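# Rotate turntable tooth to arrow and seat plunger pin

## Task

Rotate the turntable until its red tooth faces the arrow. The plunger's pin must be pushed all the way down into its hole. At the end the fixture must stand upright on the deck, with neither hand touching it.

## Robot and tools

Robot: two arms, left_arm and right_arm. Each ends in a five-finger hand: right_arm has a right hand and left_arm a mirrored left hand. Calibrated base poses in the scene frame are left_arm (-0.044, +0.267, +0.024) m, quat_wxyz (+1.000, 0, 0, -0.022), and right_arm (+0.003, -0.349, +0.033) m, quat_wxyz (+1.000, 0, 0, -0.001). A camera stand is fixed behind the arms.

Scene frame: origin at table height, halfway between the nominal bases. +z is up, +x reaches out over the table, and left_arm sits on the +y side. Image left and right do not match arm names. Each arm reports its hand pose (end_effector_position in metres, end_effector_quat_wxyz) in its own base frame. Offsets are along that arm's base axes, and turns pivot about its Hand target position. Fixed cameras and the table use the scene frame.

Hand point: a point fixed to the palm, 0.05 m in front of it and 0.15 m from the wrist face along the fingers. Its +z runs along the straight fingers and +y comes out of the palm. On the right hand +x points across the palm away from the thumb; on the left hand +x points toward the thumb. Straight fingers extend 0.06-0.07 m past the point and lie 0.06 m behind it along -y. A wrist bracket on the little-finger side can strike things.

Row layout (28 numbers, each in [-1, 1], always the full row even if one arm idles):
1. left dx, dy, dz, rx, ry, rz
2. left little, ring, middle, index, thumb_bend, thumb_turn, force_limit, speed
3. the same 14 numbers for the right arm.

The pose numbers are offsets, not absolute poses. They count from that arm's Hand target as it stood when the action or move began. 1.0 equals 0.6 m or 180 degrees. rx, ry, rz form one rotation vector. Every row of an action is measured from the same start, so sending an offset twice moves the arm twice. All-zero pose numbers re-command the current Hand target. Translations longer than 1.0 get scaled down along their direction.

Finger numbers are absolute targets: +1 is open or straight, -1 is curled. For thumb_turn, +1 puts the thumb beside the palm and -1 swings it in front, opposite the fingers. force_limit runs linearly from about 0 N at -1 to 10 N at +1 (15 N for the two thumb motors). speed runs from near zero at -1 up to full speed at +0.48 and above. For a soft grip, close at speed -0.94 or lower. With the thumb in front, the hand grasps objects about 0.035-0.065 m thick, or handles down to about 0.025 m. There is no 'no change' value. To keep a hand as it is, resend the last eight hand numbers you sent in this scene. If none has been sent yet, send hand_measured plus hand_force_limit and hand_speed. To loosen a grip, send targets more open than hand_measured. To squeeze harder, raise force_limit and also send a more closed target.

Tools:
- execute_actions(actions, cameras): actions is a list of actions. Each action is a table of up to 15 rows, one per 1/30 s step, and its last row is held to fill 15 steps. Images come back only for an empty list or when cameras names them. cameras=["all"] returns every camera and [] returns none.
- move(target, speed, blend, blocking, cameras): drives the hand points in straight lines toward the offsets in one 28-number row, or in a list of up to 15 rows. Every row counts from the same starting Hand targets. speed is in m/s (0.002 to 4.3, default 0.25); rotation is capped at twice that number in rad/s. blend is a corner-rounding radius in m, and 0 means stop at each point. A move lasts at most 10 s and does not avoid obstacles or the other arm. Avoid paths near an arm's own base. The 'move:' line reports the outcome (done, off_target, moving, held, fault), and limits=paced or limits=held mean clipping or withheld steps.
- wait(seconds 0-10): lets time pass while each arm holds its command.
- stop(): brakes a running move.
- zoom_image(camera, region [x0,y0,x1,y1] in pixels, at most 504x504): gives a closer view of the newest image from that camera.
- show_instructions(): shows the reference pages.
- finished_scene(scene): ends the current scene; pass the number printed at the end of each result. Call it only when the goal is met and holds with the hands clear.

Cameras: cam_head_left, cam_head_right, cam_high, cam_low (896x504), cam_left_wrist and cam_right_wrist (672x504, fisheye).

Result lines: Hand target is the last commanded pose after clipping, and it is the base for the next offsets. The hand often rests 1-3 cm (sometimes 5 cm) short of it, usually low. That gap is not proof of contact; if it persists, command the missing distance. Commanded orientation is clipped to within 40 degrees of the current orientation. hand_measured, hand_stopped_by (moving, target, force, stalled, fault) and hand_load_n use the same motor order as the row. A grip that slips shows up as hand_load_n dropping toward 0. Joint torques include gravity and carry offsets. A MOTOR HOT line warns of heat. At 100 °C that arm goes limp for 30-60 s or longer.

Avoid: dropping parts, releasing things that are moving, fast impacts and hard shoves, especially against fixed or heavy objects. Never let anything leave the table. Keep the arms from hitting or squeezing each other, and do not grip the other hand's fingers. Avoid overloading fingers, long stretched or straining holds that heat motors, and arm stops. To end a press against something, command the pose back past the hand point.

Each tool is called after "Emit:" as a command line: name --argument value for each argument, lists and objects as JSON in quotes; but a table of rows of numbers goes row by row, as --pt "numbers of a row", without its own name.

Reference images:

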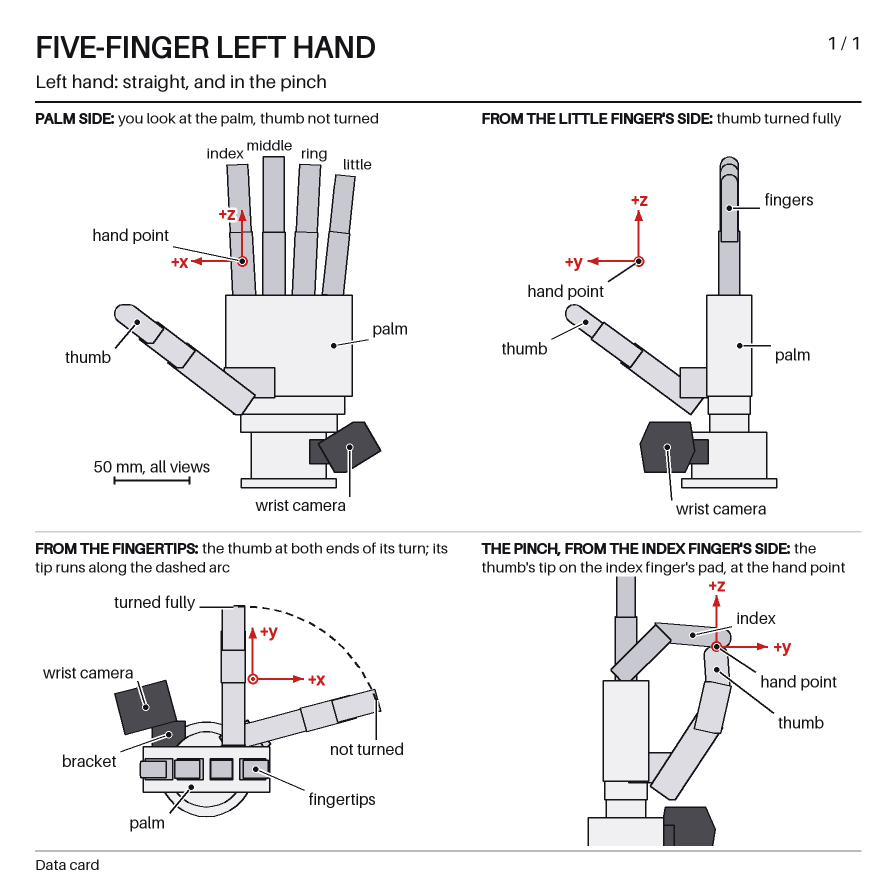

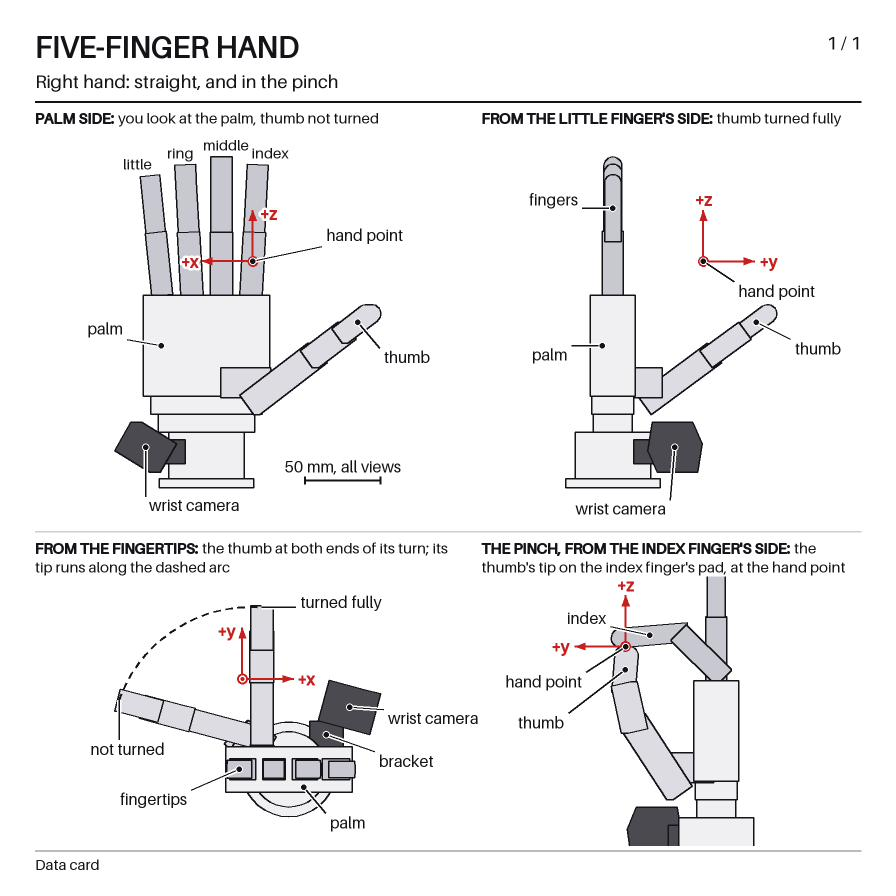

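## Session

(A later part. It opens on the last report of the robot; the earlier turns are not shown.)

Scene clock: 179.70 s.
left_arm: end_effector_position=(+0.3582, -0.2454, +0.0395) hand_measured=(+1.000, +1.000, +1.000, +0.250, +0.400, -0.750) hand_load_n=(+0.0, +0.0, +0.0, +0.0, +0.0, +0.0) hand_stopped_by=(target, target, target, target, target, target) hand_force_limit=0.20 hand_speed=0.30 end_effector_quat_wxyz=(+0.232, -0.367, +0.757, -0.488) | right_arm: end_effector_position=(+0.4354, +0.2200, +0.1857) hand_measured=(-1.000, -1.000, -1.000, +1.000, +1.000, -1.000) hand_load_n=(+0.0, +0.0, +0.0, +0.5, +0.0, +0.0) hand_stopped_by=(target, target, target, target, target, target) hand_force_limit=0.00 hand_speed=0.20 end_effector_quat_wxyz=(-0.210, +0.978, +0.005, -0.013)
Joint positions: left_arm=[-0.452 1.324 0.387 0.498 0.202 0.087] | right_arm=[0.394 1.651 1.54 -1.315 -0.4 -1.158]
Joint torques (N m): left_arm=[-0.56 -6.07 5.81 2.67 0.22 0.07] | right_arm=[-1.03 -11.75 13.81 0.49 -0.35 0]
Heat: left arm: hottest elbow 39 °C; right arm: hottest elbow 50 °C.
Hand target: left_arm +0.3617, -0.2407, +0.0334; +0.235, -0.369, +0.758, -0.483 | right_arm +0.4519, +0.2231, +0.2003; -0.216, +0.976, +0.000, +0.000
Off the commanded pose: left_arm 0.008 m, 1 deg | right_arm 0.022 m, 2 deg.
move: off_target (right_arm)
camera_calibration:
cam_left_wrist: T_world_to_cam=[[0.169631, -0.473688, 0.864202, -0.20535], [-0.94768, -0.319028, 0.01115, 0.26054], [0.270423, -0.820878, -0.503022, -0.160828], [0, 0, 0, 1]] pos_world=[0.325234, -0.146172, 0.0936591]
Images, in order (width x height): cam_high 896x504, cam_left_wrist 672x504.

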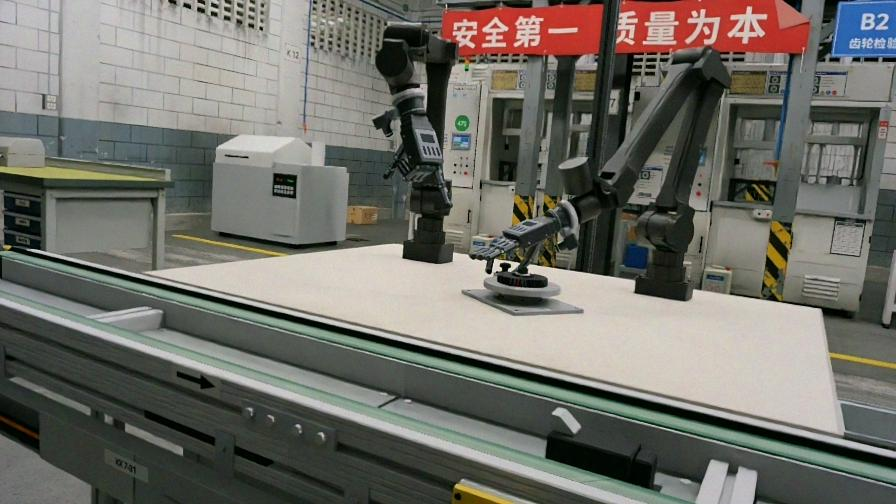

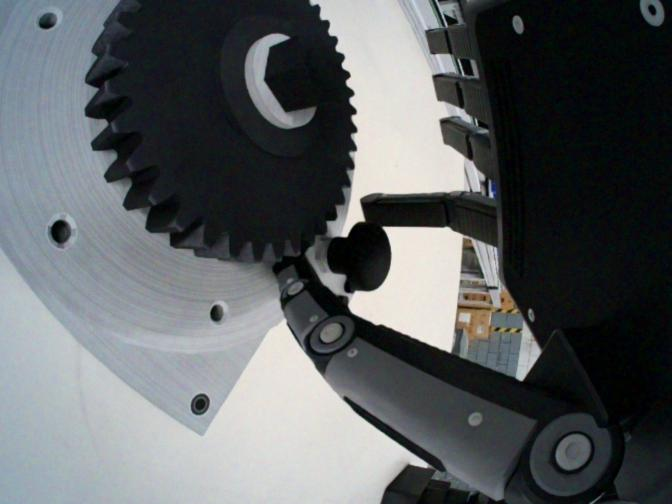

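Emit:
move --target '[0,0,0,0,0,0,1,1,1,-0.35,0.02,-0.75,0.3,-0.75,0,0,0,0,0,0,-1,-1,-1,1,1,-1,0,0.2]' --speed 0.08 --cameras '["cam_left_wrist","cam_high"]'

Emit:
zoom_image --camera "cam_left_wrist" --region '[200, 120, 420, 320]'

Emit:
zoom_image --camera "cam_high" --region '[480, 240, 560, 300]'

Scene clock: 191.80 s.
left_arm: end_effector_position=(+0.3580, -0.2453, +0.0380) hand_measured=(+1.000, +1.000, +1.000, -0.070, +0.206, -0.750) hand_load_n=(+0.0, +0.0, +0.0, +8.0, +9.5, -0.5) hand_stopped_by=(target, target, target, force, force, target) hand_force_limit=0.30 hand_speed=-0.75 end_effector_quat_wxyz=(+0.232, -0.368, +0.758, -0.487) | right_arm: end_effector_position=(+0.4354, +0.2200, +0.1857) hand_measured=(-1.000, -1.000, -1.000, +1.000, +1.000, -1.000) hand_load_n=(+0.0, +0.0, +0.0, +0.0, +0.0, +0.0) hand_stopped_by=(target, target, target, target, target, target) hand_force_limit=0.00 hand_speed=0.20 end_effector_quat_wxyz=(-0.210, +0.978, +0.005, -0.013)
Joint positions: left_arm=[-0.452 1.328 0.387 0.499 0.202 0.087] | right_arm=[0.394 1.651 1.54 -1.315 -0.4 -1.158]
Joint torques (N m): left_arm=[-0.56 -6.36 5.81 2.66 0.2 0.07] | right_arm=[-0.97 -11.75 13.81 0.49 -0.35 0]
Heat: left arm: hottest elbow 39 °C; right arm: hottest elbow 50 °C.
Hand target: left_arm +0.3618, -0.2407, +0.0334; +0.235, -0.369, +0.758, -0.483 | right_arm +0.4519, +0.2231, +0.2003; -0.216, +0.976, +0.000, +0.000
Off the commanded pose: left_arm 0.007 m, 1 deg | right_arm 0.022 m, 2 deg.
move: off_target (right_arm)
camera_calibration:
cam_left_wrist: T_world_to_cam=[[0.171717, -0.47514, 0.862992, -0.204946], [-0.947725, -0.318822, 0.0130425, 0.260364], [0.268944, -0.820119, -0.505049, -0.160593], [0, 0, 0, 1]] pos_world=[0.325137, -0.146074, 0.092364]
Images, in order (width x height): cam_high 896x504, cam_left_wrist 672x504.

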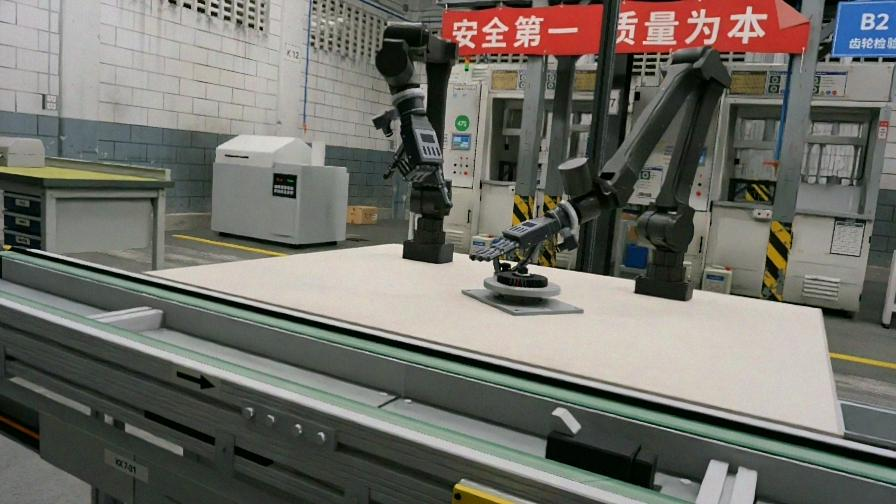

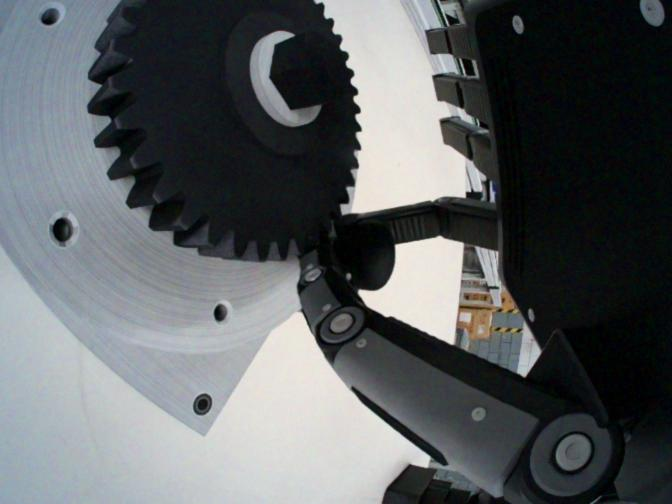

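Scaled by 2.291 from the camera's 672x504 image, which has a finer 960x720 frame.

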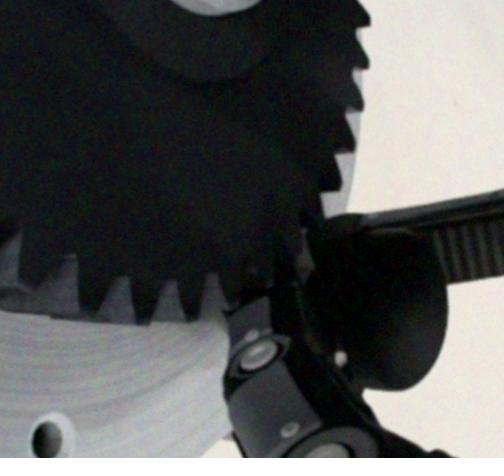

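Scaled by 6.300 from the camera's 896x504 image, which has a finer 1280x720 frame.

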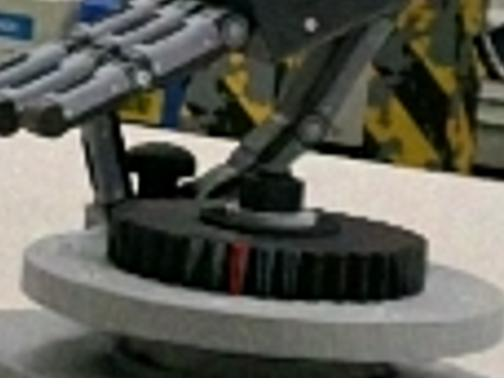

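Emit:
move --target '[0.045,-0.032,0.145,0,0,0,1,1,1,-0.35,0.02,-0.75,0.3,-0.75,0,0,0,0,0,0,-1,-1,-1,1,1,-1,0,0.2]' --speed 0.05 --cameras '["cam_left_wrist","cam_high","cam_head_left","cam_low"]'

Emit:
zoom_image --camera "cam_high" --region '[480, 240, 560, 300]'

Emit:
zoom_image --camera "cam_head_left" --region '[390, 270, 500, 390]'

Emit:
zoom_image --camera "cam_low" --region '[510, 210, 630, 330]'

Scene clock: 207.53 s.
left_arm: end_effector_position=(+0.3493, -0.2362, +0.0468) hand_measured=(+1.000, +1.000, +1.000, -0.068, +0.208, -0.750) hand_load_n=(+0.0, +0.0, +0.0, +8.5, +10.0, -1.5) hand_stopped_by=(target, target, target, force, force, target) hand_force_limit=0.30 hand_speed=-0.75 end_effector_quat_wxyz=(+0.196, -0.397, +0.790, -0.424) | right_arm: end_effector_position=(+0.4354, +0.2200, +0.1857) hand_measured=(-1.000, -1.000, -1.000, +1.000, +1.000, -1.000) hand_load_n=(+0.0, +0.0, +0.0, +0.0, +0.0, +0.0) hand_stopped_by=(target, target, target, target, target, target) hand_force_limit=0.00 hand_speed=0.20 end_effector_quat_wxyz=(-0.210, +0.978, +0.005, -0.013)
Joint positions: left_arm=[-0.452 1.24 0.48 0.149 0.181 0.094] | right_arm=[0.394 1.651 1.54 -1.315 -0.4 -1.158]
Joint torques (N m): left_arm=[-2.26 -14.1 12.42 2.36 0.48 -0.11] | right_arm=[-0.97 -11.75 13.81 0.49 -0.35 0]
Heat: left arm: hottest elbow 39 °C; right arm: hottest elbow 50 °C.
Hand target: left_arm +0.3888, -0.2599, +0.1203; +0.235, -0.369, +0.758, -0.483 | right_arm +0.4519, +0.2231, +0.2003; -0.216, +0.976, +0.000, +0.000
Off the commanded pose: left_arm 0.087 m, 9 deg | right_arm 0.022 m, 2 deg.
move: off_target (left_arm, right_arm)
camera_calibration:
cam_left_wrist: T_world_to_cam=[[0.297117, -0.544283, 0.784524, -0.263215], [-0.933485, -0.338376, 0.118775, 0.240413], [0.200817, -0.767631, -0.608617, -0.105361], [0, 0, 0, 1]] pos_world=[0.323786, -0.142791, 0.113818]
Images, in order (width x height): cam_head_left 896x504, cam_high 896x504, cam_low 896x504, cam_left_wrist 672x504.

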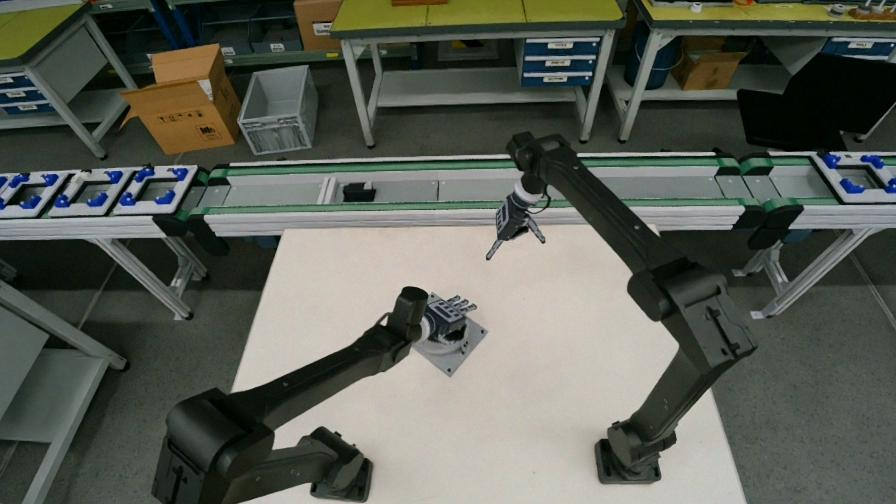

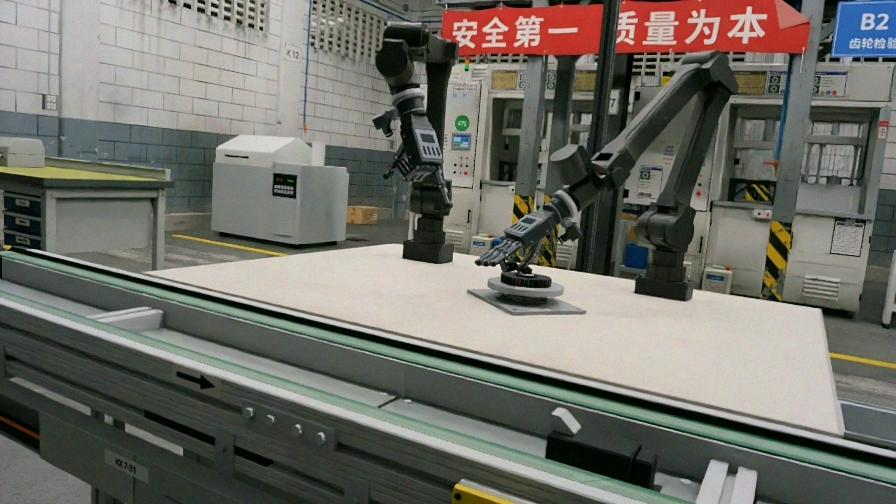

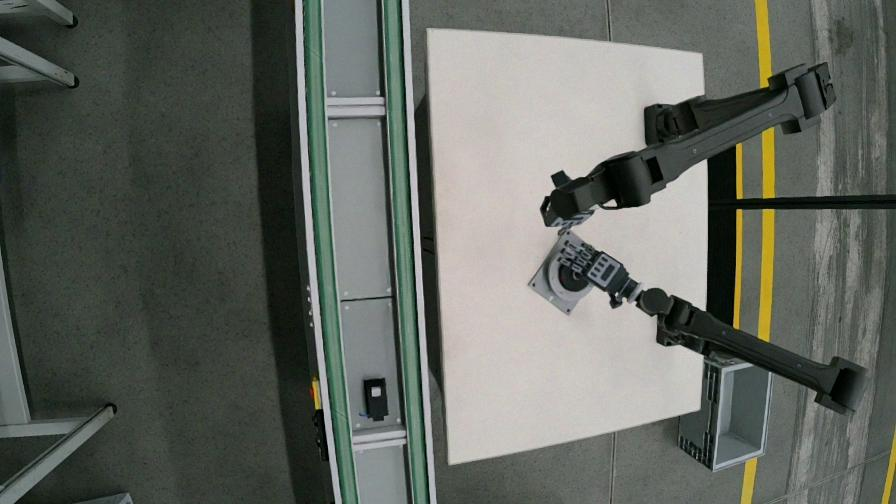

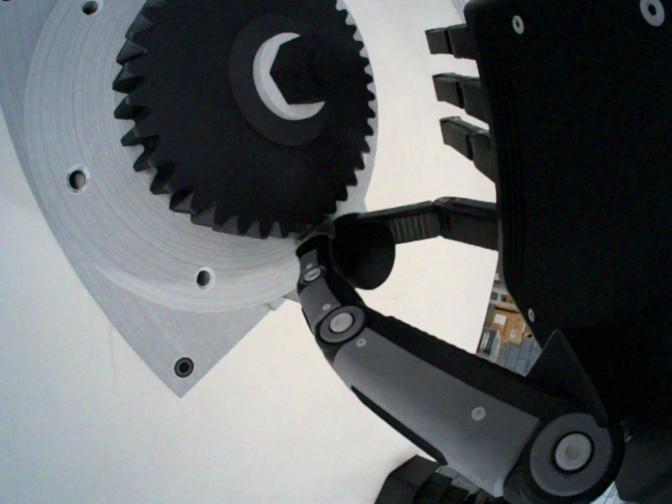

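Scaled by 6.300 from the camera's 896x504 image, which has a finer 1280x720 frame.

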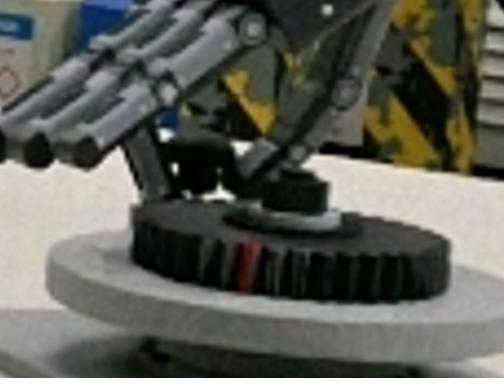

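Scaled by 4.200 from the camera's 896x504 image, which has a finer 1280x720 frame.

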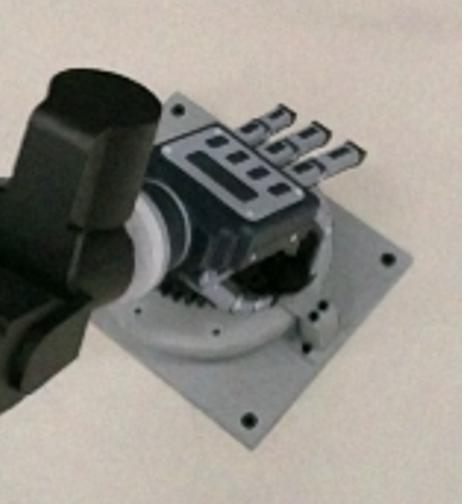

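Scaled by 4.200 from the camera's 896x504 image, which has a finer 1280x720 frame.

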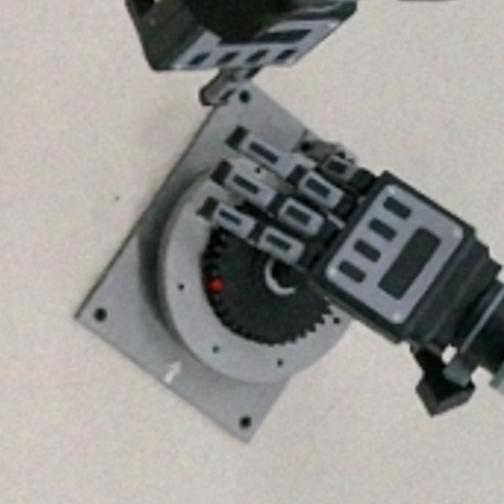

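Emit:
zoom_image --camera "cam_left_wrist" --region '[200, 120, 420, 320]'

Emit:
zoom_image --camera "cam_high" --region '[495, 255, 545, 290]'

Scaled by 2.291 from the camera's 672x504 image, which has a finer 960x720 frame.

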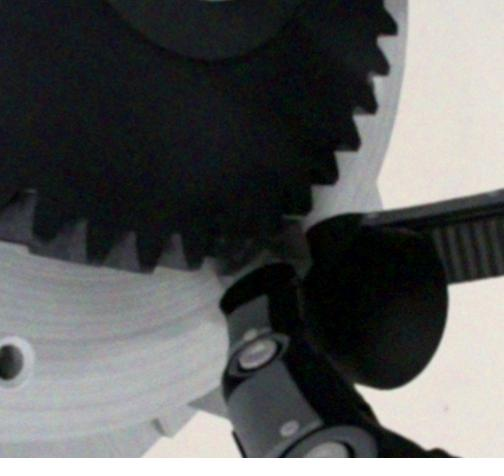

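Scaled by 10.080 from the camera's 896x504 image, which has a finer 1280x720 frame.

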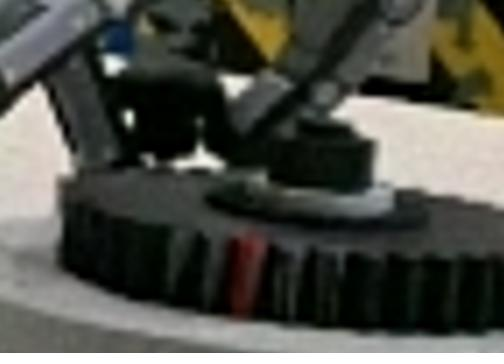

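Emit:
move --target '[0.005,-0.006,0.03,0,0,0,1,1,1,-0.35,0.02,-0.75,0.3,-0.75,0,0,0,0,0,0,-1,-1,-1,1,1,-1,0,0.2]' --speed 0.05 --cameras '["cam_left_wrist","cam_high","cam_head_left"]'

Emit:
zoom_image --camera "cam_high" --region '[495, 255, 545, 290]'

Scene clock: 225.50 s.
left_arm: end_effector_position=(+0.3443, -0.2322, +0.0488) hand_measured=(+1.000, +1.000, +1.000, -0.068, +0.208, -0.750) hand_load_n=(-0.5, +0.0, +0.0, +9.5, +10.5, -2.0) hand_stopped_by=(target, target, target, force, force, target) hand_force_limit=0.30 hand_speed=-0.75 end_effector_quat_wxyz=(+0.190, -0.401, +0.797, -0.409) | right_arm: end_effector_position=(+0.4354, +0.2200, +0.1857) hand_measured=(-1.000, -1.000, -1.000, +1.000, +1.000, -1.000) hand_load_n=(+0.0, +0.0, +0.0, +0.0, +0.0, +0.0) hand_stopped_by=(target, target, target, target, target, target) hand_force_limit=0.00 hand_speed=0.20 end_effector_quat_wxyz=(-0.210, +0.978, +0.005, -0.013)
Joint positions: left_arm=[-0.452 1.217 0.494 0.077 0.175 0.099] | right_arm=[0.394 1.651 1.54 -1.315 -0.4 -1.158]
Joint torques (N m): left_arm=[-2.67 -14.92 13.87 2.67 0.63 -0.19] | right_arm=[-1.03 -11.75 13.82 0.49 -0.35 0]
Motor temperatures (°C): left_arm=[24 25 43 25 27 27] | right_arm=[26 29 51 24 24 24]
Heat: left arm: hottest elbow 43 °C; right arm: hottest elbow 51 °C.
Hand target: left_arm +0.3917, -0.2635, +0.1383; +0.235, -0.369, +0.758, -0.483 | right_arm +0.4519, +0.2231, +0.2003; -0.216, +0.976, +0.000, +0.000
Off the commanded pose: left_arm 0.106 m, 11 deg | right_arm 0.022 m, 2 deg.
move: off_target (left_arm, right_arm)
camera_calibration:
cam_left_wrist: T_world_to_cam=[[0.320351, -0.560813, 0.763455, -0.27197], [-0.929115, -0.343161, 0.137786, 0.233297], [0.184716, -0.753478, -0.630992, -0.0900569], [0, 0, 0, 1]] pos_world=[0.320521, -0.140322, 0.118667]
Images, in order (width x height): cam_head_left 896x504, cam_high 896x504, cam_left_wrist 672x504.

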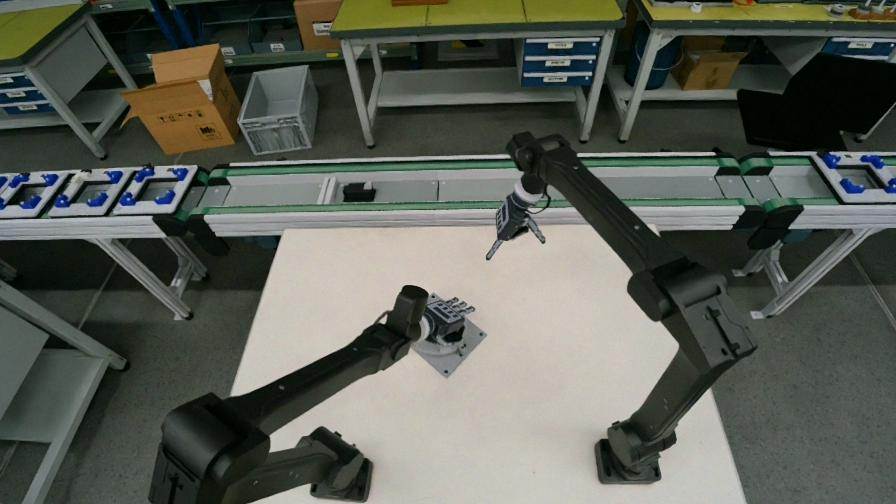

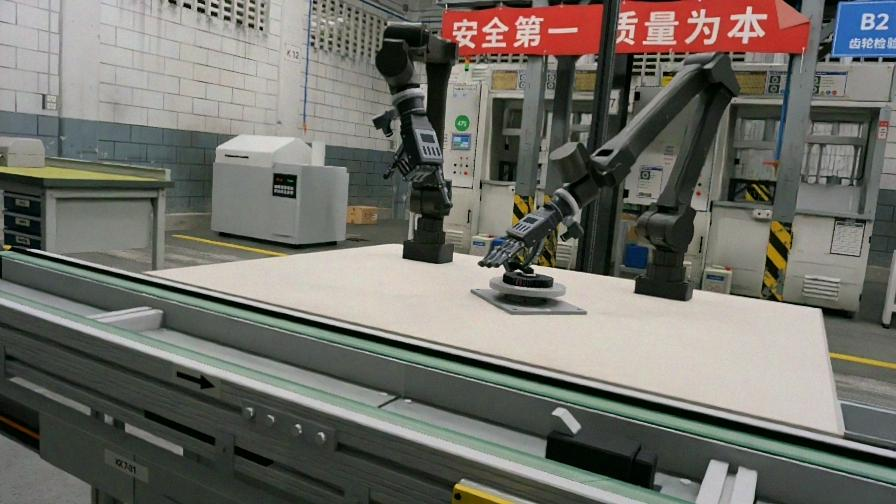

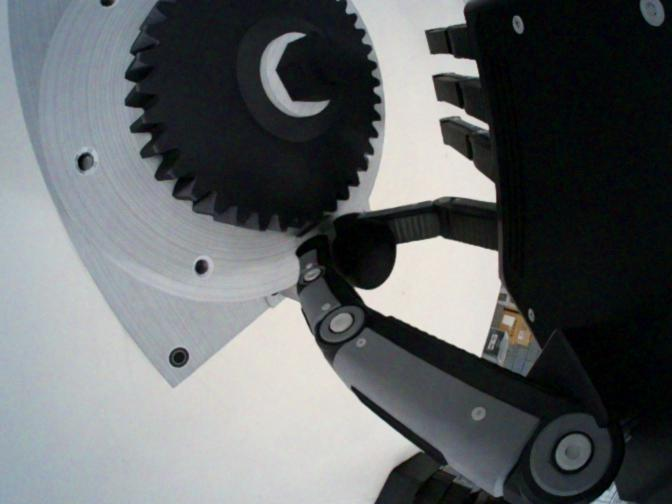

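Scaled by 10.080 from the camera's 896x504 image, which has a finer 1280x720 frame.

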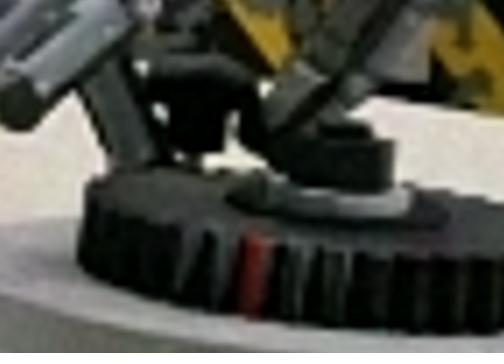

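Emit:
move --pt "0 0 0 0 0 0 1 1 1 -0.35 0.02 -0.75 0.3 -0.75 -0.02 0.2533 -0.09 -0.1373 0.1093 0.0242 -1 -1 -1 1 1 -1 0 0.2" --speed 0.15 --cameras '["cam_high","cam_head_left","cam_low","cam_right_wrist"]'

Emit:
zoom_image --camera "cam_high" --region '[450, 210, 590, 320]'

Emit:
zoom_image --camera "cam_head_left" --region '[400, 250, 520, 390]'

Scene clock: 296.27 s.
left_arm: end_effector_position=(+0.3443, -0.2322, +0.0488) hand_measured=(+1.000, +1.000, +1.000, -0.068, +0.208, -0.750) hand_load_n=(-0.5, +0.0, +0.0, +9.5, +10.5, -2.0) hand_stopped_by=(target, target, target, force, force, target) hand_force_limit=0.30 hand_speed=-0.75 end_effector_quat_wxyz=(+0.190, -0.401, +0.797, -0.409) | right_arm: end_effector_position=(+0.4310, +0.3657, +0.1408) hand_measured=(-1.000, -1.000, -1.000, +1.000, +1.000, -1.000) hand_load_n=(+0.0, +0.0, +0.0, +0.0, +0.0, +0.0) hand_stopped_by=(target, target, target, target, target, target) hand_force_limit=0.00 hand_speed=0.20 end_effector_quat_wxyz=(-0.036, +0.991, -0.003, -0.129)
Joint positions: left_arm=[-0.452 1.217 0.494 0.077 0.175 0.099] | right_arm=[0.679 2.152 2.12 -1.697 -0.217 -0.903]
Joint torques (N m): left_arm=[-2.67 -14.97 13.86 2.61 0.64 -0.19] | right_arm=[-0.62 -16.44 13.14 -0.27 0 0.03]
Motor temperatures (°C): left_arm=[24 28 64 25 27 27] | right_arm=[26 29 53 24 24 24]
Heat: left arm: hottest elbow 64 °C; right arm: hottest elbow 53 °C.
Hand target: left_arm +0.3917, -0.2635, +0.1382; +0.235, -0.369, +0.758, -0.483 | right_arm +0.4398, +0.3751, +0.1462; +0.000, +0.985, +0.000, -0.174
Off the commanded pose: left_arm 0.106 m, 11 deg | right_arm 0.014 m, 7 deg.
joint sent to its limit (right arm) — joint 4 (wrist pitch), lower limit. The joint targets are off in orientation, not in position.
move: off_target (left_arm, right_arm)
camera_calibration:
cam_right_wrist: T_world_to_cam=[[0.18981, -0.971865, -0.139462, 0.296918], [-0.679577, -0.232567, 0.695764, 0.277859], [-0.708624, -0.0372884, -0.704601, 0.525526], [0, 0, 0, 1]] pos_world=[0.504868, 0.372781, 0.21837]
Images, in order (width x height): cam_head_left 896x504, cam_high 896x504, cam_low 896x504, cam_right_wrist 672x504.

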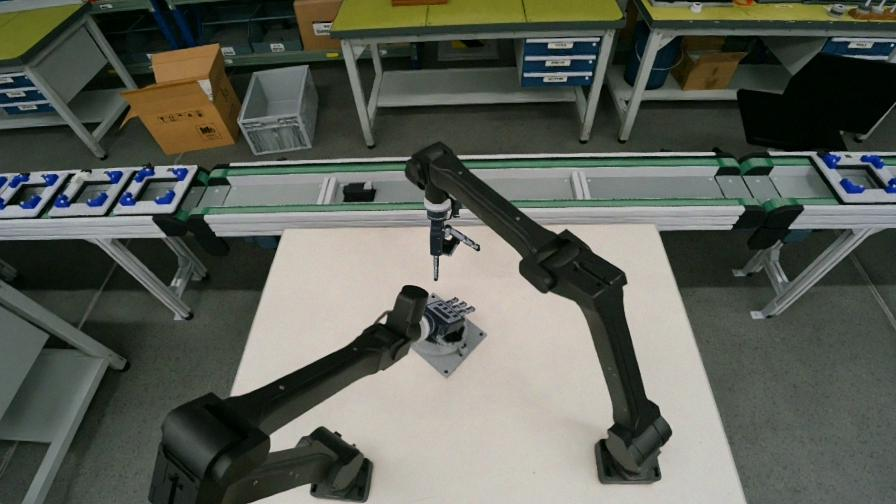

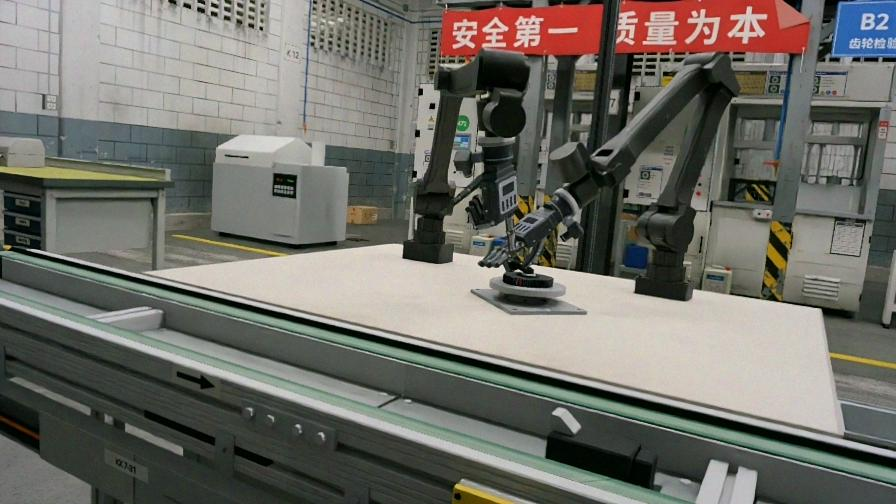

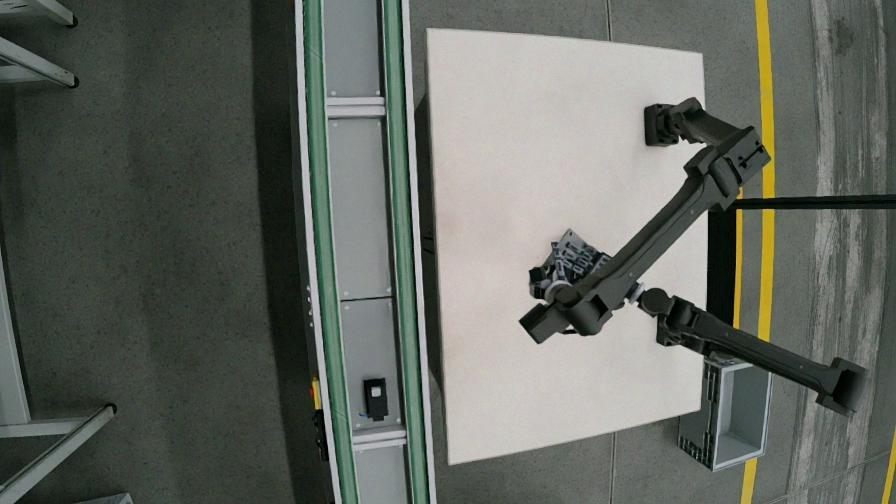

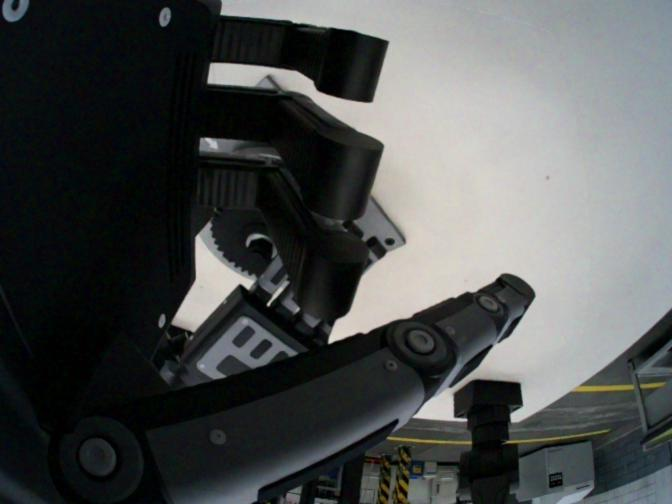

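Scaled by 3.600 from the camera's 896x504 image, which has a finer 1280x720 frame.

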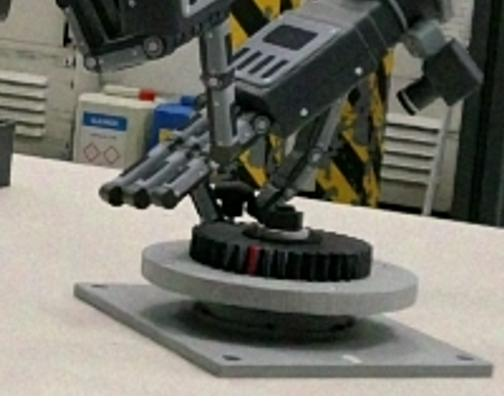

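Scaled by 3.600 from the camera's 896x504 image, which has a finer 1280x720 frame.

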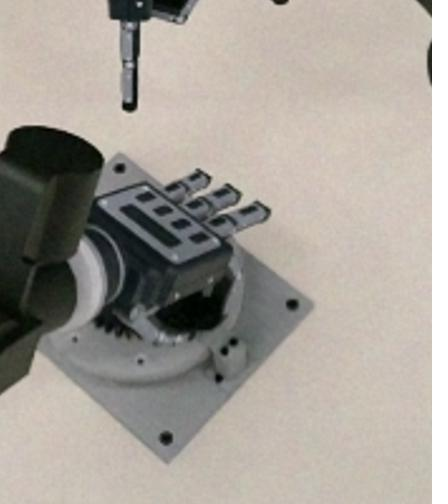

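Emit:
move --pt "0 0 0 0 0 0 1 1 1 -0.35 0.02 -0.75 0.3 -0.75 -0.015 -0.0067 -0.113 0 0 0 -1 -1 -1 1 1 -1 0 0.2" --pt "0 0 0 0 0 0 1 1 1 -0.35 0.02 -0.75 0.3 -0.75 -0.0637 -0.0098 -0.113 0 0 0 -1 -1 -1 1 1 -1 0 0.2" --pt "0 0 0 0 0 0 1 1 1 -0.35 0.02 -0.75 0.3 -0.75 -0.0697 0.0137 -0.113 0 0 0 -1 -1 -1 1 1 -1 0 0.2" --pt "0 0 0 0 0 0 1 1 1 -0.35 0.02 -0.75 0.3 -0.75 -0.0767 0.0357 -0.113 0 0 0 -1 -1 -1 1 1 -1 0 0.2" --pt "0 0 0 0 0 0 1 1 1 -0.35 0.02 -0.75 0.3 -0.75 -0.089 0.0552 -0.113 0 0 0 -1 -1 -1 1 1 -1 0 0.2" --speed '[0.12,0.06,0.06,0.06,0.06]' --blend '[0,0.003,0.008,0.008,0]' --cameras '["cam_high","cam_head_left","cam_left_wrist"]'

Emit:
zoom_image --camera "cam_high" --region '[450, 210, 590, 320]'

Emit:
zoom_image --camera "cam_head_left" --region '[400, 250, 520, 390]'

Scene clock: 341.33 s.
left_arm: end_effector_position=(+0.3443, -0.2322, +0.0488) hand_measured=(+1.000, +1.000, +1.000, -0.068, +0.208, -0.750) hand_load_n=(+0.0, +0.0, +0.0, +9.5, +10.5, -2.0) hand_stopped_by=(target, target, target, force, force, target) hand_force_limit=0.30 hand_speed=-0.75 end_effector_quat_wxyz=(+0.190, -0.401, +0.797, -0.409) | right_arm: end_effector_position=(+0.3842, +0.3926, +0.0801) hand_measured=(-1.000, -1.000, -1.000, +1.000, +1.000, -1.000) hand_load_n=(+0.0, +0.0, +0.0, +0.0, +0.0, +0.0) hand_stopped_by=(target, target, target, target, target, target) hand_force_limit=0.00 hand_speed=0.20 end_effector_quat_wxyz=(+0.005, +0.984, -0.003, -0.178)
Joint positions: left_arm=[-0.452 1.217 0.494 0.077 0.175 0.099] | right_arm=[0.757 2.224 2.045 -1.663 -0.237 -0.84]
Joint torques (N m): left_arm=[-2.67 -14.92 13.86 2.61 0.64 -0.19] | right_arm=[0.5 -16.44 12.08 -0.13 -0.29 0.04]
Motor temperatures (°C): left_arm=[24 28 68 26 27 27] | right_arm=[26 31 52 24 24 24]
Heat: left arm: hottest elbow 68 °C; right arm: hottest elbow 52 °C.
Hand target: left_arm +0.3917, -0.2635, +0.1382; +0.235, -0.369, +0.758, -0.483 | right_arm +0.3866, +0.4082, +0.0785; +0.000, +0.985, +0.000, -0.173
Off the commanded pose: left_arm 0.106 m, 11 deg | right_arm 0.016 m, 1 deg.
move: off_target (left_arm, right_arm); blend cut to 0.0069 m at target 3, 0.0069 m at target 4
camera_calibration:
cam_left_wrist: T_world_to_cam=[[0.320351, -0.560813, 0.763455, -0.27197], [-0.929115, -0.343161, 0.137786, 0.233297], [0.184716, -0.753478, -0.630992, -0.0900569], [0, 0, 0, 1]] pos_world=[0.320521, -0.140322, 0.118667]
Images, in order (width x height): cam_head_left 896x504, cam_high 896x504, cam_left_wrist 672x504.

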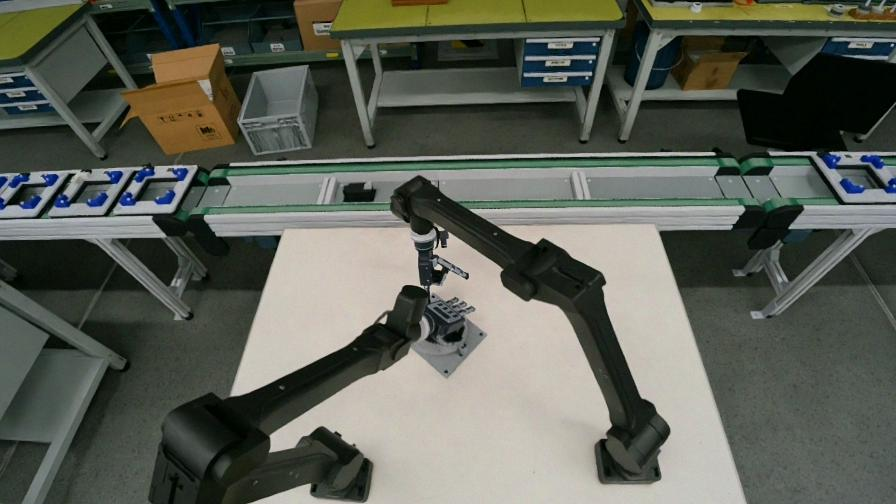

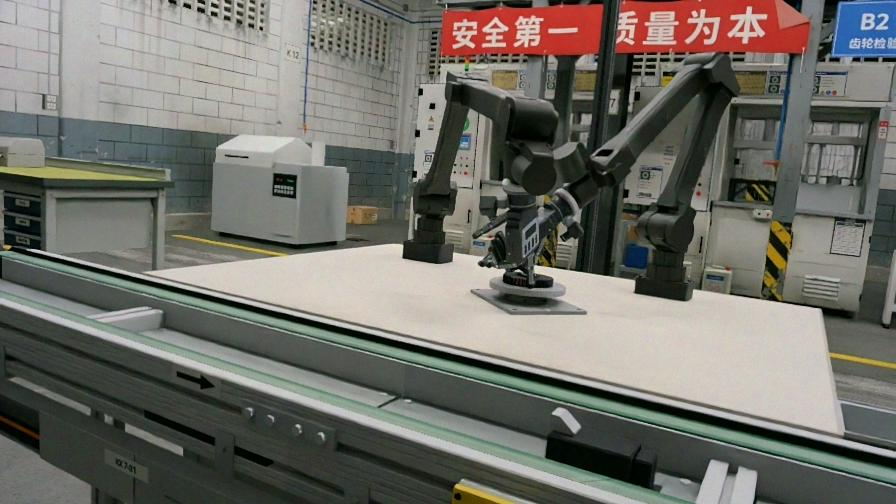

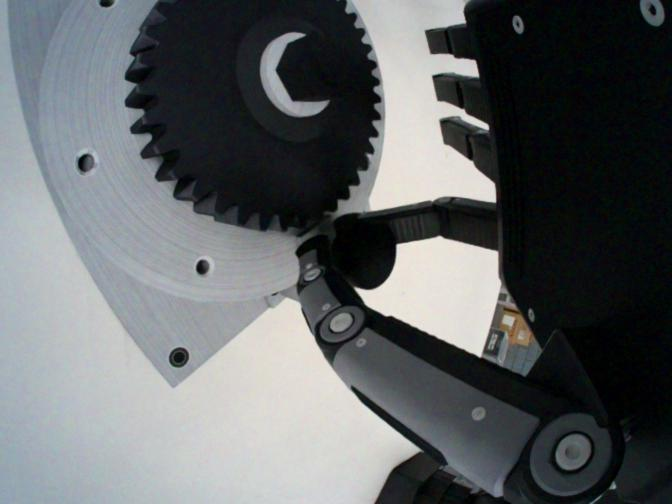

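Scaled by 3.600 from the camera's 896x504 image, which has a finer 1280x720 frame.

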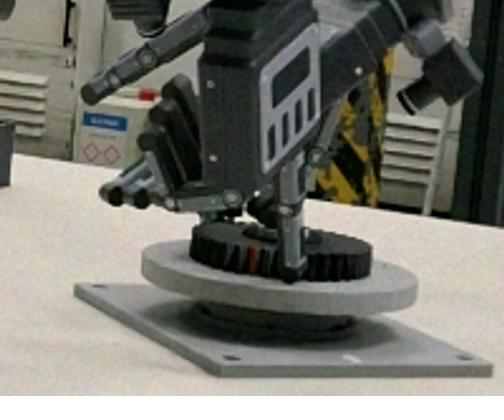

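Scaled by 3.600 from the camera's 896x504 image, which has a finer 1280x720 frame.

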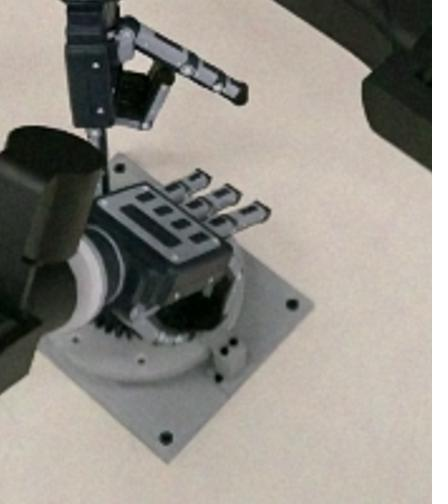

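Emit:
move --pt "0 0 0 0 0 0 1 1 1 -0.35 0.02 -0.75 0.3 -0.75 0.0208 -0.0053 0 0 0 0 -1 -1 -1 1 1 -1 0 0.2" --pt "0 0 0 0 0 0 1 1 1 -0.35 0.02 -0.75 0.3 -0.75 0.0425 -0.0887 -0.01 0 0 0 -1 -1 -1 1 1 -1 0 0.2" --pt "0 0 0 0 0 0 1 1 1 -0.35 0.02 -0.75 0.3 -0.75 0 -0.0927 -0.01 0 0 0 -1 -1 -1 1 1 -1 0 0.2" --pt "0 0 0 0 0 0 1 1 1 -0.35 0.02 -0.75 0.3 -0.75 -0.0033 -0.0685 -0.01 0 0 0 -1 -1 -1 1 1 -1 0 0.2" --pt "0 0 0 0 0 0 1 1 1 -0.35 0.02 -0.75 0.3 -0.75 -0.0113 -0.0465 -0.01 0 0 0 -1 -1 -1 1 1 -1 0 0.2" --pt "0 0 0 0 0 0 1 1 1 -0.35 0.02 -0.75 0.3 -0.75 -0.0237 -0.0268 -0.01 0 0 0 -1 -1 -1 1 1 -1 0 0.2" --speed '[0.1,0.1,0.06,0.06,0.06,0.06]' --blend '[0.005,0.005,0.003,0.008,0.008,0]' --cameras '["cam_high","cam_left_wrist"]'

Emit:
zoom_image --camera "cam_high" --region '[450, 210, 590, 320]'

Scene clock: 376.30 s.
left_arm: end_effector_position=(+0.3430, -0.2315, +0.0492) hand_measured=(+1.000, +1.000, +1.000, -0.068, +0.208, -0.750) hand_load_n=(+0.0, +0.0, +0.0, +8.5, +11.0, -2.0) hand_stopped_by=(target, target, target, force, force, target) hand_force_limit=0.30 hand_speed=-0.75 end_effector_quat_wxyz=(+0.189, -0.401, +0.798, -0.407) | right_arm: end_effector_position=(+0.3858, +0.3703, +0.0788) hand_measured=(-1.000, -1.000, -1.000, +1.000, +1.000, -1.000) hand_load_n=(+0.0, +0.0, +0.0, -0.5, +0.0, +0.0) hand_stopped_by=(target, target, target, target, target, target) hand_force_limit=0.00 hand_speed=0.20 end_effector_quat_wxyz=(-0.002, +0.987, -0.011, -0.162)
Joint positions: left_arm=[-0.452 1.212 0.494 0.068 0.175 0.101] | right_arm=[0.731 2.155 1.932 -1.589 -0.22 -0.844]
Joint torques (N m): left_arm=[-2.67 -14.62 13.86 2.89 0.66 -0.2] | right_arm=[2.43 -15.5 10.76 -0.51 -0.98 0]
Motor temperatures (°C): left_arm=[24 29 69 26 27 27] | right_arm=[26 31 51 24 24 24]
Heat: left arm: hottest elbow 69 °C; right arm: hottest elbow 51 °C.
Hand target: left_arm +0.3917, -0.2635, +0.1383; +0.235, -0.369, +0.758, -0.483 | right_arm +0.3724, +0.3922, +0.0725; +0.000, +0.985, +0.000, -0.173
Off the commanded pose: left_arm 0.106 m, 12 deg | right_arm 0.026 m, 2 deg.
move: off_target (left_arm, right_arm); blend cut to 0.007 m at target 4, 0.007 m at target 5
camera_calibration:
cam_left_wrist: T_world_to_cam=[[0.321915, -0.563097, 0.761113, -0.272449], [-0.929029, -0.342763, 0.139348, 0.232287], [0.182415, -0.751954, -0.633474, -0.0878086], [0, 0, 0, 1]] pos_world=[0.319524, -0.139824, 0.119372]
Images, in order (width x height): cam_high 896x504, cam_left_wrist 672x504.

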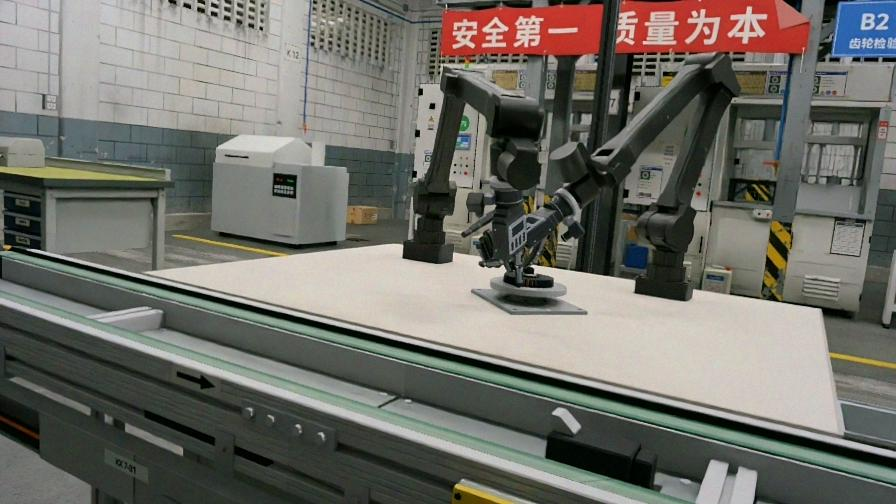

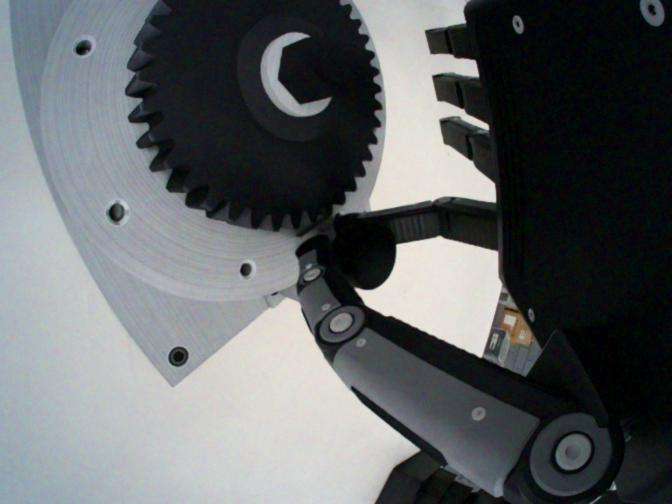

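Scaled by 3.600 from the camera's 896x504 image, which has a finer 1280x720 frame.

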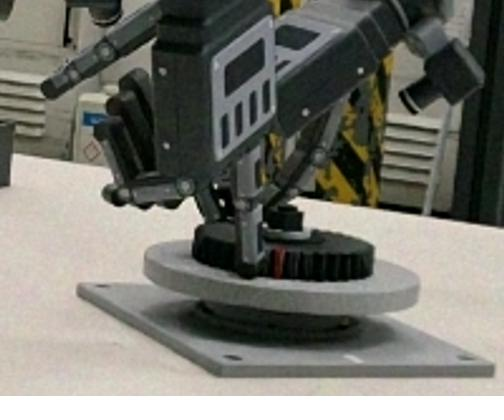

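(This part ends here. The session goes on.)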